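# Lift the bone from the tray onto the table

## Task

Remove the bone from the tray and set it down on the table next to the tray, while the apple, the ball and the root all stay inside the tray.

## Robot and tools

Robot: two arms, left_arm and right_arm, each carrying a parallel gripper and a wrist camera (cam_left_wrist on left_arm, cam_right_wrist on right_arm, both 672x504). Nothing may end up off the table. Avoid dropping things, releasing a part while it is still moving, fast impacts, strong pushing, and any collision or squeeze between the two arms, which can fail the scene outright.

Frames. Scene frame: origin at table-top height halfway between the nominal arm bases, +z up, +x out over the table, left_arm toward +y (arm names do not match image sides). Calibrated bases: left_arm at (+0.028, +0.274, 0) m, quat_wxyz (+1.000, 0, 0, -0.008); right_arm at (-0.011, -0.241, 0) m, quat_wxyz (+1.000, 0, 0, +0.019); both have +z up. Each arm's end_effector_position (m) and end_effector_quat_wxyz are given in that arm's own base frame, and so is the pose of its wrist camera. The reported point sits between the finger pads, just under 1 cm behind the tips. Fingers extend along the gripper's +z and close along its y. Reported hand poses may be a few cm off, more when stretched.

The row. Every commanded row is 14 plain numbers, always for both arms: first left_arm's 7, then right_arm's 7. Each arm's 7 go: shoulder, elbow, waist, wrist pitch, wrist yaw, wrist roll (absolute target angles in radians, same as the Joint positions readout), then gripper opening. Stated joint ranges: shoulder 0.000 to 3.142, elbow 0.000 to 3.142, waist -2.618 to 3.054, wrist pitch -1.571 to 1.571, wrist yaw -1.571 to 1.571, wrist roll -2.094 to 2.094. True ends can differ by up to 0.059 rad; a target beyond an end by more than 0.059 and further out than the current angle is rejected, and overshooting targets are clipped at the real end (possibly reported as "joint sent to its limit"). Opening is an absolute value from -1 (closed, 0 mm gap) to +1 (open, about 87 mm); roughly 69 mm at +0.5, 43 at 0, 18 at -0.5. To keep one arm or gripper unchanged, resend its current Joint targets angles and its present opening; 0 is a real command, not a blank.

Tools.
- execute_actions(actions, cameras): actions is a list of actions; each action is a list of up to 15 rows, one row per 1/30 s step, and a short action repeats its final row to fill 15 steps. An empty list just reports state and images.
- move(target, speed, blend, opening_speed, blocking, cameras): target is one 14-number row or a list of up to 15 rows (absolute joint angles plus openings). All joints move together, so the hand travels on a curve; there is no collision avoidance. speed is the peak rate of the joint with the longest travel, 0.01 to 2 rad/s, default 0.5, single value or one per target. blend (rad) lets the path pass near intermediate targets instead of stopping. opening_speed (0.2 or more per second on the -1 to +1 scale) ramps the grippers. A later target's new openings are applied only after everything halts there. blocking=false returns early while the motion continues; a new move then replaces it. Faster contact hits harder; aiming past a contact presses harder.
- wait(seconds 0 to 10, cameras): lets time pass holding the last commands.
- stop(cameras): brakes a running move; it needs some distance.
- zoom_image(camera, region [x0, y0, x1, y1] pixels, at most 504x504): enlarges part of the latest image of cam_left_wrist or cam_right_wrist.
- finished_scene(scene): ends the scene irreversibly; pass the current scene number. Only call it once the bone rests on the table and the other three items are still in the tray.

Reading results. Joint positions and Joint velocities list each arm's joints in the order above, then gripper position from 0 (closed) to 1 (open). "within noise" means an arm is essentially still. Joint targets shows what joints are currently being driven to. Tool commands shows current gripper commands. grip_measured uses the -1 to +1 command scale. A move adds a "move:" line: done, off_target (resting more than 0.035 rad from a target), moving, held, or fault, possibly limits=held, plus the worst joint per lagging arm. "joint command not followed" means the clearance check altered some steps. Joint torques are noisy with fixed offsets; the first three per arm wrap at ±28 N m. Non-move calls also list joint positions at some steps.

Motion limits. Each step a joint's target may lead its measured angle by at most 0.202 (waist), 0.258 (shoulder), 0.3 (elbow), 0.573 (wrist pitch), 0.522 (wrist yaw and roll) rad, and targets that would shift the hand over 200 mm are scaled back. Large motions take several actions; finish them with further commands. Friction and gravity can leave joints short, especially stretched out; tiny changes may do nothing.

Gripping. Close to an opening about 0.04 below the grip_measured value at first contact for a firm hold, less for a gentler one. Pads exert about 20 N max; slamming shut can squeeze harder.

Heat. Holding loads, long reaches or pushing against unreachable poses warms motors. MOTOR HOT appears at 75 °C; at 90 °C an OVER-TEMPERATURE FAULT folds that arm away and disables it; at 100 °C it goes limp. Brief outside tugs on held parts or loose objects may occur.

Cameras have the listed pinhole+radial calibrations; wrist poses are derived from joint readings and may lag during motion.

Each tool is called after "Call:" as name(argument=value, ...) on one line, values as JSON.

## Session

Call:
execute_actions(actions=[])

Scene clock: 0.00 s.
left_arm: end_effector_position=(+0.1477, +0.2272, +0.1190) grip_measured=+0.975 end_effector_quat_wxyz=(-0.006, -0.579, +0.815, -0.001) | right_arm: end_effector_position=(+0.1092, +0.2495, +0.1316) grip_measured=+1.000 end_effector_quat_wxyz=(+0.095, -0.638, +0.764, +0.016)
Joint names: [shoulder, elbow, waist, wrist pitch, wrist yaw, wrist roll]
Joint positions: left_arm=[1.733 1.469 1.024 -1.319 -0.003 -0.21 0.988] | right_arm=[1.554 1.338 1.228 -1.175 0.068 -0.171 1]
Joint velocities: within noise
Joint torques (N m): no reading
Heat: left arm: 27 °C; right arm: 28 °C.
Joint targets: left_arm=[1.722 1.480 1.024 -1.317 -0.003 -0.210] | right_arm=[1.548 1.345 1.228 -1.174 0.068 -0.170]
Tool commands: left_gripper/opening=+1.0 right_gripper/opening=+1.0
camera_calibration:
cam_left_wrist: T_world_to_cam=[[0.941252, -0.337531, -0.0108484, -0.0594404], [-0.206323, -0.600197, 0.772783, 0.0959823], [-0.26735, -0.725145, -0.634577, 0.421713], [0, 0, 0, 1]] pos_world=[0.188497, 0.343349, 0.192791]
cam_right_wrist: T_world_to_cam=[[0.97751, -0.185888, 0.0996027, -0.0723624], [-0.206016, -0.740744, 0.639418, 0.146623], [-0.04508, -0.645557, -0.76238, 0.410156], [0, 0, 0, 1]] pos_world=[0.119432, 0.359938, 0.226149]

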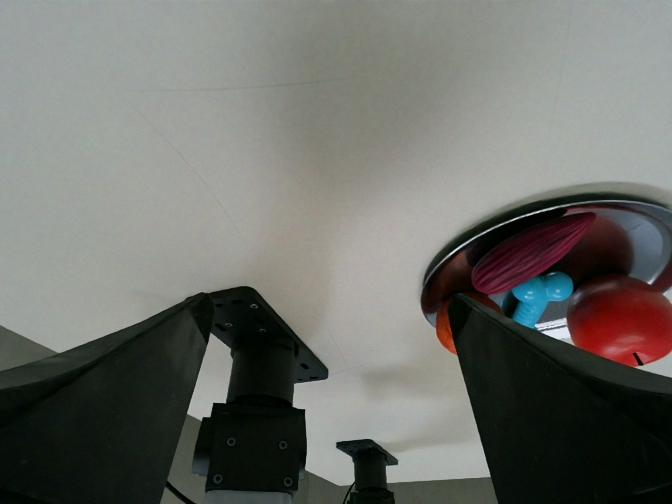

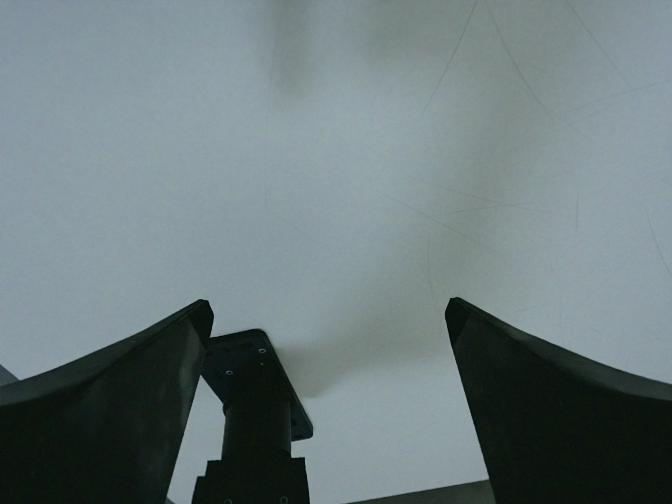

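Call:
move(target=[0.8,0.7,0,-0.6,0,0,1,1.548,1.345,1.228,-1.174,0.068,-0.17,1], speed=1.2, cameras=["cam_left_wrist"])

Scene clock: 7.30 s.
left_arm: end_effector_position=(+0.2410, +0.0002, +0.1402) grip_measured=+0.975 end_effector_quat_wxyz=(+0.400, -0.005, +0.917, -0.001) | right_arm: end_effector_position=(+0.1092, +0.2495, +0.1316) grip_measured=+1.000 end_effector_quat_wxyz=(+0.095, -0.638, +0.764, +0.016)
Joint names: [shoulder, elbow, waist, wrist pitch, wrist yaw, wrist roll]
Joint positions: left_arm=[0.805 0.711 0.001 -0.654 -0.001 -0.009 0.988] | right_arm=[1.554 1.338 1.228 -1.175 0.068 -0.171 1]
Joint velocities: within noise
Joint torques (N m): left_arm=[-1.31 7.09 -0.4 2.27 0.16 0.05] | right_arm=[-7.82 7.61 0.1 0.72 0.11 -0.03]
Heat: left arm: 28 °C; right arm: 29 °C.
Joint targets: left_arm=[0.800 0.701 -0.007 -0.600 0.000 0.000] | right_arm=[1.548 1.345 1.228 -1.174 0.068 -0.170]
move: off_target (left_arm); left_arm: the wrist pitch is farthest, 0.054 rad from its target
camera_calibration:
cam_left_wrist: T_world_to_cam=[[0.00677933, -0.999969, -0.00411961, 0.000756289], [-0.998778, -0.00697283, 0.0489279, 0.254966], [-0.0489551, 0.00378288, -0.998794, 0.293826], [0, 0, 0, 1]] pos_world=[0.269034, 0.00142259, 0.281]
Images, in order (width x height): cam_left_wrist 672x504.

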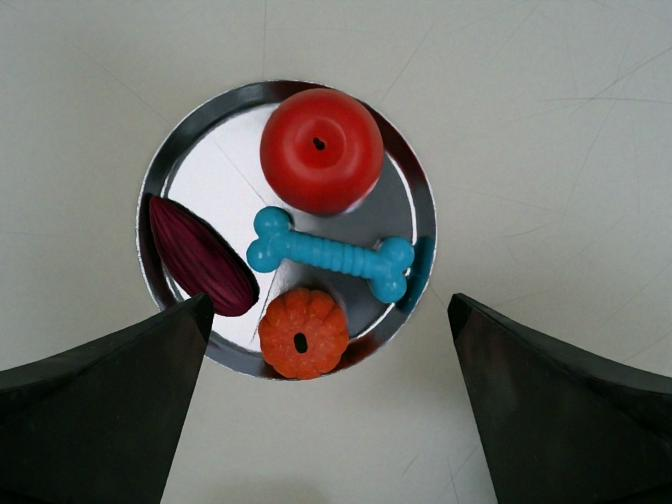

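Call:
move(target=[1.531,1.286,0.107,-1.318,0,-1.25,0,1.548,1.345,1.228,-1.174,0.068,-0.17,1], speed=1.2, cameras=["cam_left_wrist"])

Scene clock: 37.90 s.
left_arm: end_effector_position=(+0.2502, -0.0129, +0.1193) grip_measured=+0.000 end_effector_quat_wxyz=(+0.001, -0.623, +0.782, +0.000) | right_arm: end_effector_position=(+0.1092, +0.2495, +0.1316) grip_measured=+1.000 end_effector_quat_wxyz=(+0.095, -0.638, +0.764, +0.016)
Joint names: [shoulder, elbow, waist, wrist pitch, wrist yaw, wrist roll]
Joint positions: left_arm=[1.527 1.254 0.106 -1.296 -0.001 -1.24 0.5] | right_arm=[1.554 1.338 1.228 -1.175 0.068 -0.171 1]
Joint velocities: within noise
Joint torques (N m): left_arm=[-4.66 10.06 0.73 0.09 0.06 -0.15] | right_arm=[-7.82 7.6 0.1 0.7 0.11 -0.01]
Heat: left arm: 29 °C; right arm: 32 °C.
Joint targets: left_arm=[1.532 1.285 0.114 -1.318 0.000 -1.250] | right_arm=[1.548 1.345 1.228 -1.174 0.068 -0.170]
move: done
camera_calibration:
cam_left_wrist: T_world_to_cam=[[0.972954, -0.230955, -0.00455069, -0.244238], [-0.145559, -0.628262, 0.764264, -0.0417619], [-0.179369, -0.742931, -0.644887, 0.254206], [0, 0, 0, 1]] pos_world=[0.27715, 0.106213, 0.19474]
Images, in order (width x height): cam_left_wrist 672x504.

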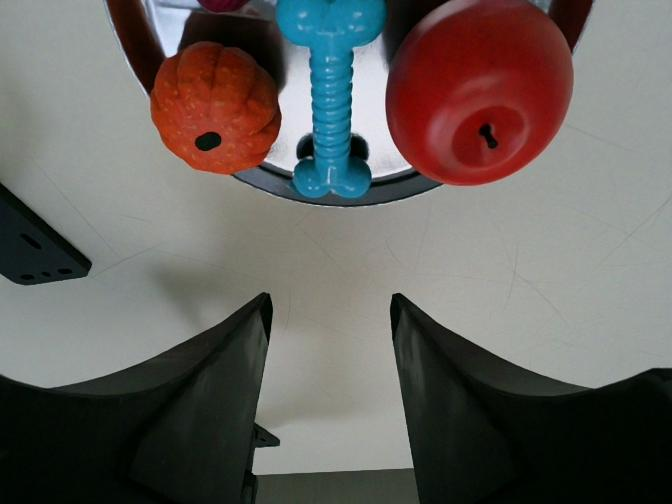

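Call:
move(target=[1.555,1.008,0.060,-1.008,0,-1.292,-0.1,1.548,1.345,1.228,-1.174,0.068,-0.17,1], speed=0.6, cameras=["cam_left_wrist"])

Scene clock: 55.07 s.
left_arm: end_effector_position=(+0.2466, -0.0240, +0.0544) grip_measured=-0.100 end_effector_quat_wxyz=(+0.001, -0.624, +0.782, +0.000) | right_arm: end_effector_position=(+0.1092, +0.2495, +0.1316) grip_measured=+1.000 end_effector_quat_wxyz=(+0.095, -0.638, +0.764, +0.016)
Joint names: [shoulder, elbow, waist, wrist pitch, wrist yaw, wrist roll]
Joint positions: left_arm=[1.55 1.015 0.064 -1.033 -0.001 -1.283 0.45] | right_arm=[1.554 1.338 1.228 -1.175 0.068 -0.171 1]
Joint velocities: within noise
Joint torques (N m): left_arm=[-4.88 5.97 -0.47 0.61 0.07 -0.13] | right_arm=[-7.87 7.56 0.12 0.71 0.11 -0.04]
Heat: left arm: 30 °C; right arm: 33 °C.
Joint targets: left_arm=[1.554 1.008 0.056 -1.008 0.000 -1.292] | right_arm=[1.548 1.345 1.228 -1.174 0.068 -0.170]
move: done
camera_calibration:
cam_left_wrist: T_world_to_cam=[[0.97317, -0.230053, -0.00398882, -0.243622], [-0.145415, -0.628385, 0.76419, 0.000317575], [-0.178311, -0.743107, -0.644979, 0.20322], [0, 0, 0, 1]] pos_world=[0.273368, 0.0951676, 0.129858]
Images, in order (width x height): cam_left_wrist 672x504.

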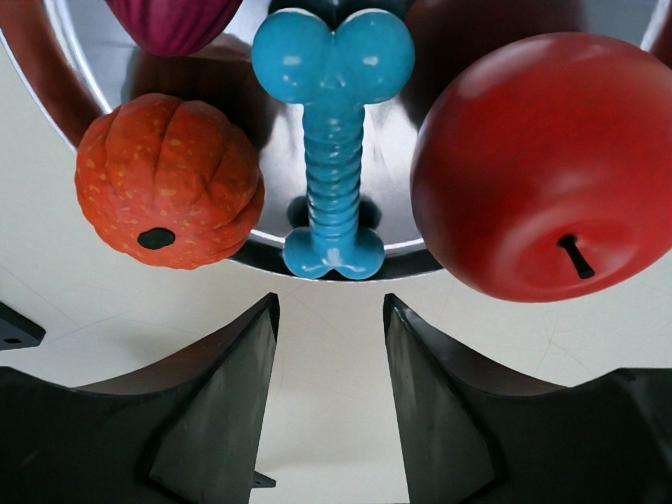

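Call:
move(target=[[1.599,0.944,0.084,-0.903,0,-1.254,-0.1,1.548,1.345,1.228,-1.174,0.068,-0.17,1],[1.633,0.896,0.084,-0.821,0,-1.254,-0.1,1.548,1.345,1.228,-1.174,0.068,-0.17,1]], speed=[0.3,0.2], blend=[0.02,0], cameras=["cam_left_wrist"])

Scene clock: 64.27 s.
left_arm: end_effector_position=(+0.2466, -0.0196, +0.0105) grip_measured=-0.100 end_effector_quat_wxyz=(-0.002, -0.622, +0.783, +0.002) | right_arm: end_effector_position=(+0.1092, +0.2495, +0.1316) grip_measured=+1.000 end_effector_quat_wxyz=(+0.095, -0.638, +0.764, +0.016)
Joint names: [shoulder, elbow, waist, wrist pitch, wrist yaw, wrist roll]
Joint positions: left_arm=[1.627 0.904 0.081 -0.854 -0.001 -1.263 0.45] | right_arm=[1.554 1.338 1.228 -1.175 0.068 -0.171 1]
Joint velocities: within noise
Joint torques (N m): left_arm=[-4.81 5.23 0.7 0.66 0.08 0.04] | right_arm=[-7.88 7.54 0.13 0.71 0.09 -0.02]
Heat: left arm: 30 °C; right arm: 33 °C.
Joint targets: left_arm=[1.634 0.895 0.089 -0.821 0.000 -1.254] | right_arm=[1.548 1.345 1.228 -1.174 0.068 -0.170]
move: done
camera_calibration:
cam_left_wrist: T_world_to_cam=[[0.972339, -0.233311, -0.0111192, -0.242607], [-0.141802, -0.627459, 0.765629, 0.0357205], [-0.185607, -0.742874, -0.643186, 0.17997], [0, 0, 0, 1]] pos_world=[0.274365, 0.099505, 0.0857079]
Images, in order (width x height): cam_left_wrist 672x504.

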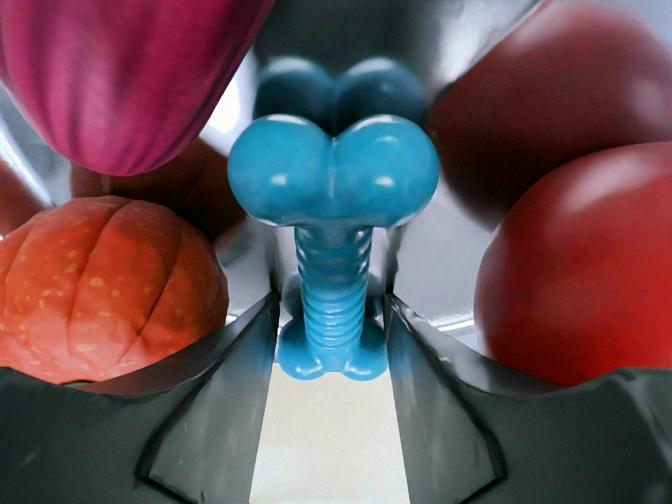

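Call:
move(target=[[1.634,0.895,0.089,-0.825,0,-1.254,-0.75,1.548,1.345,1.228,-1.174,0.068,-0.17,1],[1.57,1.027,0.087,-1.015,0,-1.254,-0.75,1.548,1.345,1.228,-1.174,0.068,-0.17,1],[1.527,1.198,0.087,-1.235,0,-1.254,-0.75,1.548,1.345,1.228,-1.174,0.068,-0.17,1]], speed=0.4, blend=[0,0.05,0], opening_speed=0.5, cameras=["cam_left_wrist"])

Scene clock: 76.70 s.
left_arm: end_effector_position=(+0.2485, -0.0179, +0.0936) grip_measured=-0.514 end_effector_quat_wxyz=(-0.008, -0.625, +0.781, +0.006) | right_arm: end_effector_position=(+0.1092, +0.2495, +0.1316) grip_measured=+1.000 end_effector_quat_wxyz=(+0.095, -0.638, +0.764, +0.016)
Joint names: [shoulder, elbow, waist, wrist pitch, wrist yaw, wrist roll]
Joint positions: left_arm=[1.547 1.169 0.087 -1.213 -0.001 -1.262 0.243] | right_arm=[1.554 1.338 1.228 -1.175 0.068 -0.171 1]
Joint velocities: within noise
Joint torques (N m): left_arm=[-7.15 9.77 0.62 0.09 0.07 0.03] | right_arm=[-7.88 7.58 0.09 0.7 0.11 -0.05]
Heat: left arm: 30 °C; right arm: 34 °C.
Joint targets: left_arm=[1.526 1.199 0.093 -1.235 0.000 -1.254] | right_arm=[1.548 1.345 1.228 -1.174 0.068 -0.170]
move: done
camera_calibration:
cam_left_wrist: T_world_to_cam=[[0.973412, -0.227734, -0.0246132, -0.242087], [-0.127336, -0.627314, 0.768286, -0.0303877], [-0.190405, -0.744725, -0.639634, 0.235829], [0, 0, 0, 1]] pos_world=[0.276684, 0.101434, 0.168232]
Images, in order (width x height): cam_left_wrist 672x504.

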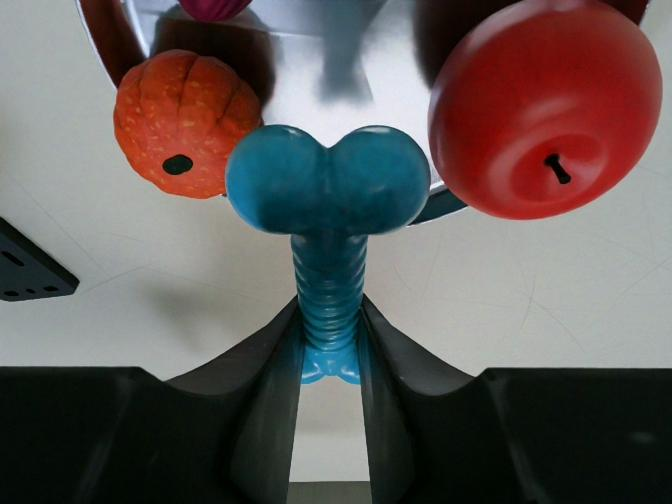

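Call:
move(target=[[1.527,1.198,0.99,-1.235,0,-1.254,-0.75,1.548,1.345,1.228,-1.174,0.068,-0.17,1],[1.57,1.02,0.99,-1.0,0,-1.254,-0.75,1.548,1.345,1.228,-1.174,0.068,-0.17,1],[1.612,0.928,0.99,-0.875,0,-1.254,-0.75,1.548,1.345,1.228,-1.174,0.068,-0.17,1],[1.639,0.889,0.99,-0.815,0,-1.254,-0.75,1.548,1.345,1.228,-1.174,0.068,-0.17,1]], speed=[0.7,0.4,0.3,0.12], blend=[0.05,0.04,0.01,0], cameras=["cam_left_wrist"])

Scene clock: 87.37 s.
left_arm: end_effector_position=(+0.1671, +0.1795, +0.0092) grip_measured=-0.514 end_effector_quat_wxyz=(+0.007, +0.901, -0.434, -0.002) | right_arm: end_effector_position=(+0.1092, +0.2495, +0.1316) grip_measured=+1.000 end_effector_quat_wxyz=(+0.095, -0.638, +0.764, +0.016)
Joint names: [shoulder, elbow, waist, wrist pitch, wrist yaw, wrist roll]
Joint positions: left_arm=[1.63 0.901 0.983 -0.856 -0.001 -1.261 0.243] | right_arm=[1.554 1.338 1.228 -1.175 0.068 -0.171 1]
Joint velocities: within noise
Joint torques (N m): left_arm=[-4.62 4.79 0.34 0.76 0.08 0.01] | right_arm=[-7.91 7.56 0.08 0.71 0.11 -0.03]
Heat: left arm: 30 °C; right arm: 34 °C.
Joint targets: left_arm=[1.640 0.888 0.986 -0.815 0.000 -1.254] | right_arm=[1.548 1.345 1.228 -1.174 0.068 -0.170]
move: off_target (left_arm); left_arm: the wrist pitch is farthest, 0.041 rad from its target
camera_calibration:
cam_left_wrist: T_world_to_cam=[[0.786584, 0.617176, -0.0194827, -0.240415], [0.407517, -0.495154, 0.767302, 0.0348257], [0.463914, -0.611487, -0.64099, 0.180188], [0, 0, 0, 1]] pos_world=[0.0913229, 0.275805, 0.084093]
Images, in order (width x height): cam_left_wrist 672x504.

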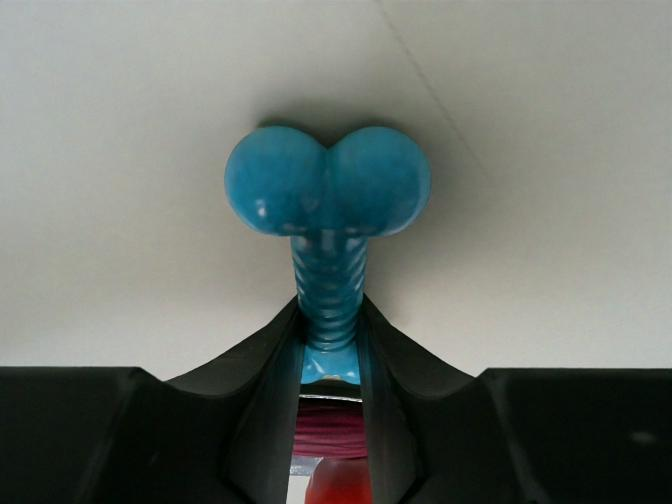

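Call:
move(target=[[1.59,1.0,0.99,-0.98,0,-1.254,-0.75,1.548,1.345,1.228,-1.174,0.068,-0.17,1],[1.59,1.0,1.2,-0.98,0,-1.254,-0.75,1.548,1.345,1.228,-1.174,0.068,-0.17,1],[1.612,0.928,1.2,-0.875,0,-1.254,-0.75,1.548,1.345,1.228,-1.174,0.068,-0.17,1],[1.640,0.888,1.2,-0.815,0,-1.254,-0.75,1.548,1.345,1.228,-1.174,0.068,-0.17,1]], speed=[0.3,0.4,0.3,0.12], blend=[0.03,0.03,0.01,0], cameras=["cam_left_wrist"])

Scene clock: 103.83 s.
left_arm: end_effector_position=(+0.1254, +0.2108, +0.0093) grip_measured=-0.514 end_effector_quat_wxyz=(+0.007, +0.942, -0.335, +0.000) | right_arm: end_effector_position=(+0.1092, +0.2495, +0.1316) grip_measured=+1.000 end_effector_quat_wxyz=(+0.095, -0.638, +0.764, +0.016)
Joint names: [shoulder, elbow, waist, wrist pitch, wrist yaw, wrist roll]
Joint positions: left_arm=[1.63 0.901 1.196 -0.856 0 -1.261 0.243] | right_arm=[1.554 1.338 1.228 -1.175 0.068 -0.171 1]
Joint velocities: within noise
Joint torques (N m): left_arm=[-4.38 4.86 0.51 0.78 0.07 0.02] | right_arm=[-7.87 7.58 0.12 0.72 0.11 -0.03]
Heat: left arm: 30 °C; right arm: 35 °C.
Joint targets: left_arm=[1.640 0.888 1.201 -0.815 0.000 -1.254] | right_arm=[1.548 1.345 1.228 -1.174 0.068 -0.170]
move: off_target (left_arm); left_arm: the wrist pitch is farthest, 0.041 rad from its target
camera_calibration:
cam_left_wrist: T_world_to_cam=[[0.638468, 0.769408, -0.0192428, -0.24043], [0.502373, -0.397676, 0.767773, 0.0347971], [0.583078, -0.499866, -0.640433, 0.180154], [0, 0, 0, 1]] pos_world=[0.0309814, 0.28888, 0.0840339]
Images, in order (width x height): cam_left_wrist 672x504.

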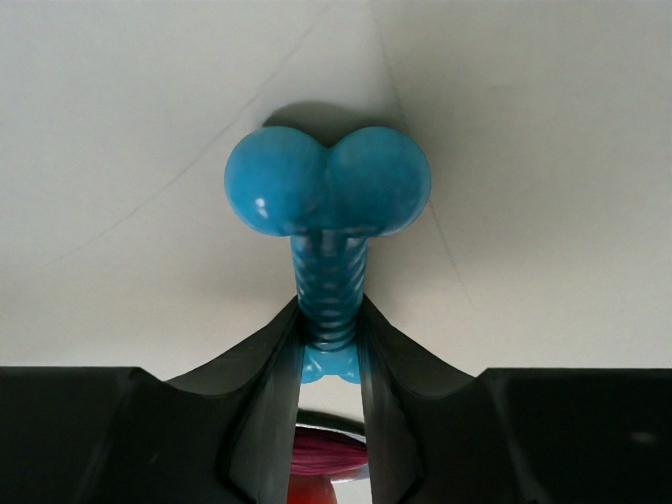

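Call:
move(target=[1.648,0.878,1.201,-0.80,0,-1.254,-0.75,1.548,1.345,1.228,-1.174,0.068,-0.17,1], speed=0.1, cameras=["cam_left_wrist"])

Scene clock: 109.20 s.
left_arm: end_effector_position=(+0.1255, +0.2109, +0.0093) grip_measured=-0.514 end_effector_quat_wxyz=(+0.007, +0.942, -0.336, +0.000) | right_arm: end_effector_position=(+0.1092, +0.2495, +0.1316) grip_measured=+1.000 end_effector_quat_wxyz=(+0.095, -0.638, +0.764, +0.016)
Joint names: [shoulder, elbow, waist, wrist pitch, wrist yaw, wrist roll]
Joint positions: left_arm=[1.63 0.901 1.196 -0.855 0 -1.261 0.243] | right_arm=[1.554 1.338 1.228 -1.175 0.068 -0.171 1]
Joint velocities: within noise
Joint torques (N m): left_arm=[-3.79 3.84 0.46 0.94 0.05 0.02] | right_arm=[-7.9 7.56 0.06 0.71 0.11 -0.03]
Heat: left arm: 30 °C; right arm: 35 °C.
Joint targets: left_arm=[1.648 0.879 1.201 -0.800 0.000 -1.254] | right_arm=[1.548 1.345 1.228 -1.174 0.068 -0.170]
move: off_target (left_arm); left_arm: the wrist pitch is farthest, 0.055 rad from its target
camera_calibration:
cam_left_wrist: T_world_to_cam=[[0.638769, 0.769178, -0.0183973, -0.240613], [0.501732, -0.398301, 0.767868, 0.0350008], [0.5833, -0.499721, -0.640344, 0.180096], [0, 0, 0, 1]] pos_world=[0.0310849, 0.289013, 0.0840209]
Images, in order (width x height): cam_left_wrist 672x504.

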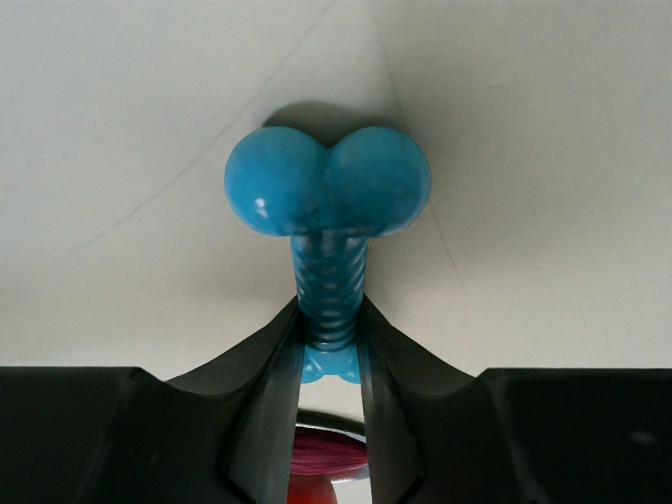

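Call:
move(target=[[1.636,0.894,1.201,-0.832,0,-1.254,-0.1,1.548,1.345,1.228,-1.174,0.068,-0.17,1],[1.57,1.027,1.201,-1.015,0,-1.254,-0.1,1.548,1.345,1.228,-1.174,0.068,-0.17,1],[1.49,1.22,1.201,-1.25,0,-1.254,-0.1,1.548,1.345,1.228,-1.174,0.068,-0.17,1]], speed=[0.2,0.4,0.6], blend=[0,0.04,0], opening_speed=0.5, cameras=["cam_left_wrist"])

Scene clock: 115.37 s.
left_arm: end_effector_position=(+0.1281, +0.2183, +0.1099) grip_measured=-0.100 end_effector_quat_wxyz=(-0.017, +0.942, -0.336, +0.002) | right_arm: end_effector_position=(+0.1092, +0.2495, +0.1316) grip_measured=+1.000 end_effector_quat_wxyz=(+0.095, -0.638, +0.764, +0.016)
Joint names: [shoulder, elbow, waist, wrist pitch, wrist yaw, wrist roll]
Joint positions: left_arm=[1.504 1.196 1.199 -1.227 0.003 -1.256 0.45] | right_arm=[1.554 1.338 1.228 -1.175 0.068 -0.171 1]
Joint velocities: within noise
Joint torques (N m): left_arm=[-6.3 9.48 0.51 0.19 0.03 -0.01] | right_arm=[-7.77 7.56 0.09 0.7 0.11 -0.03]
Heat: left arm: 30 °C; right arm: 35 °C.
Joint targets: left_arm=[1.490 1.220 1.204 -1.250 0.000 -1.254] | right_arm=[1.548 1.345 1.228 -1.174 0.068 -0.170]
move: done
camera_calibration:
cam_left_wrist: T_world_to_cam=[[0.639559, 0.76822, 0.0283383, -0.251084], [0.485918, -0.432552, 0.759461, -0.0302006], [0.595691, -0.47195, -0.649935, 0.240184], [0, 0, 0, 1]] pos_world=[0.0321827, 0.29318, 0.186156]
Images, in order (width x height): cam_left_wrist 672x504.

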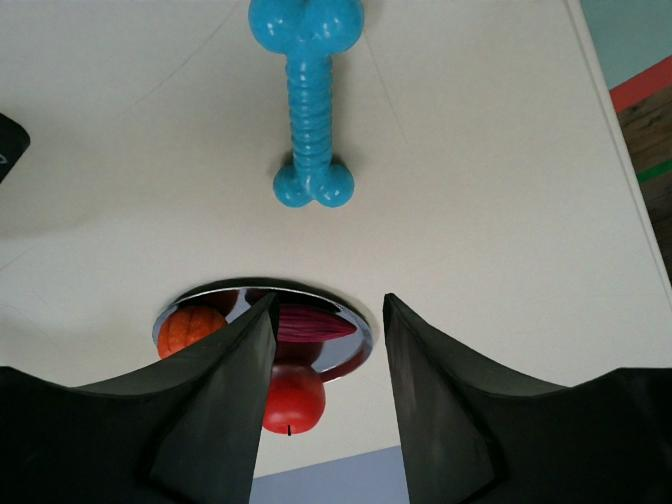

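Call:
finished_scene(scene=2)

The scene is finished: the task was done.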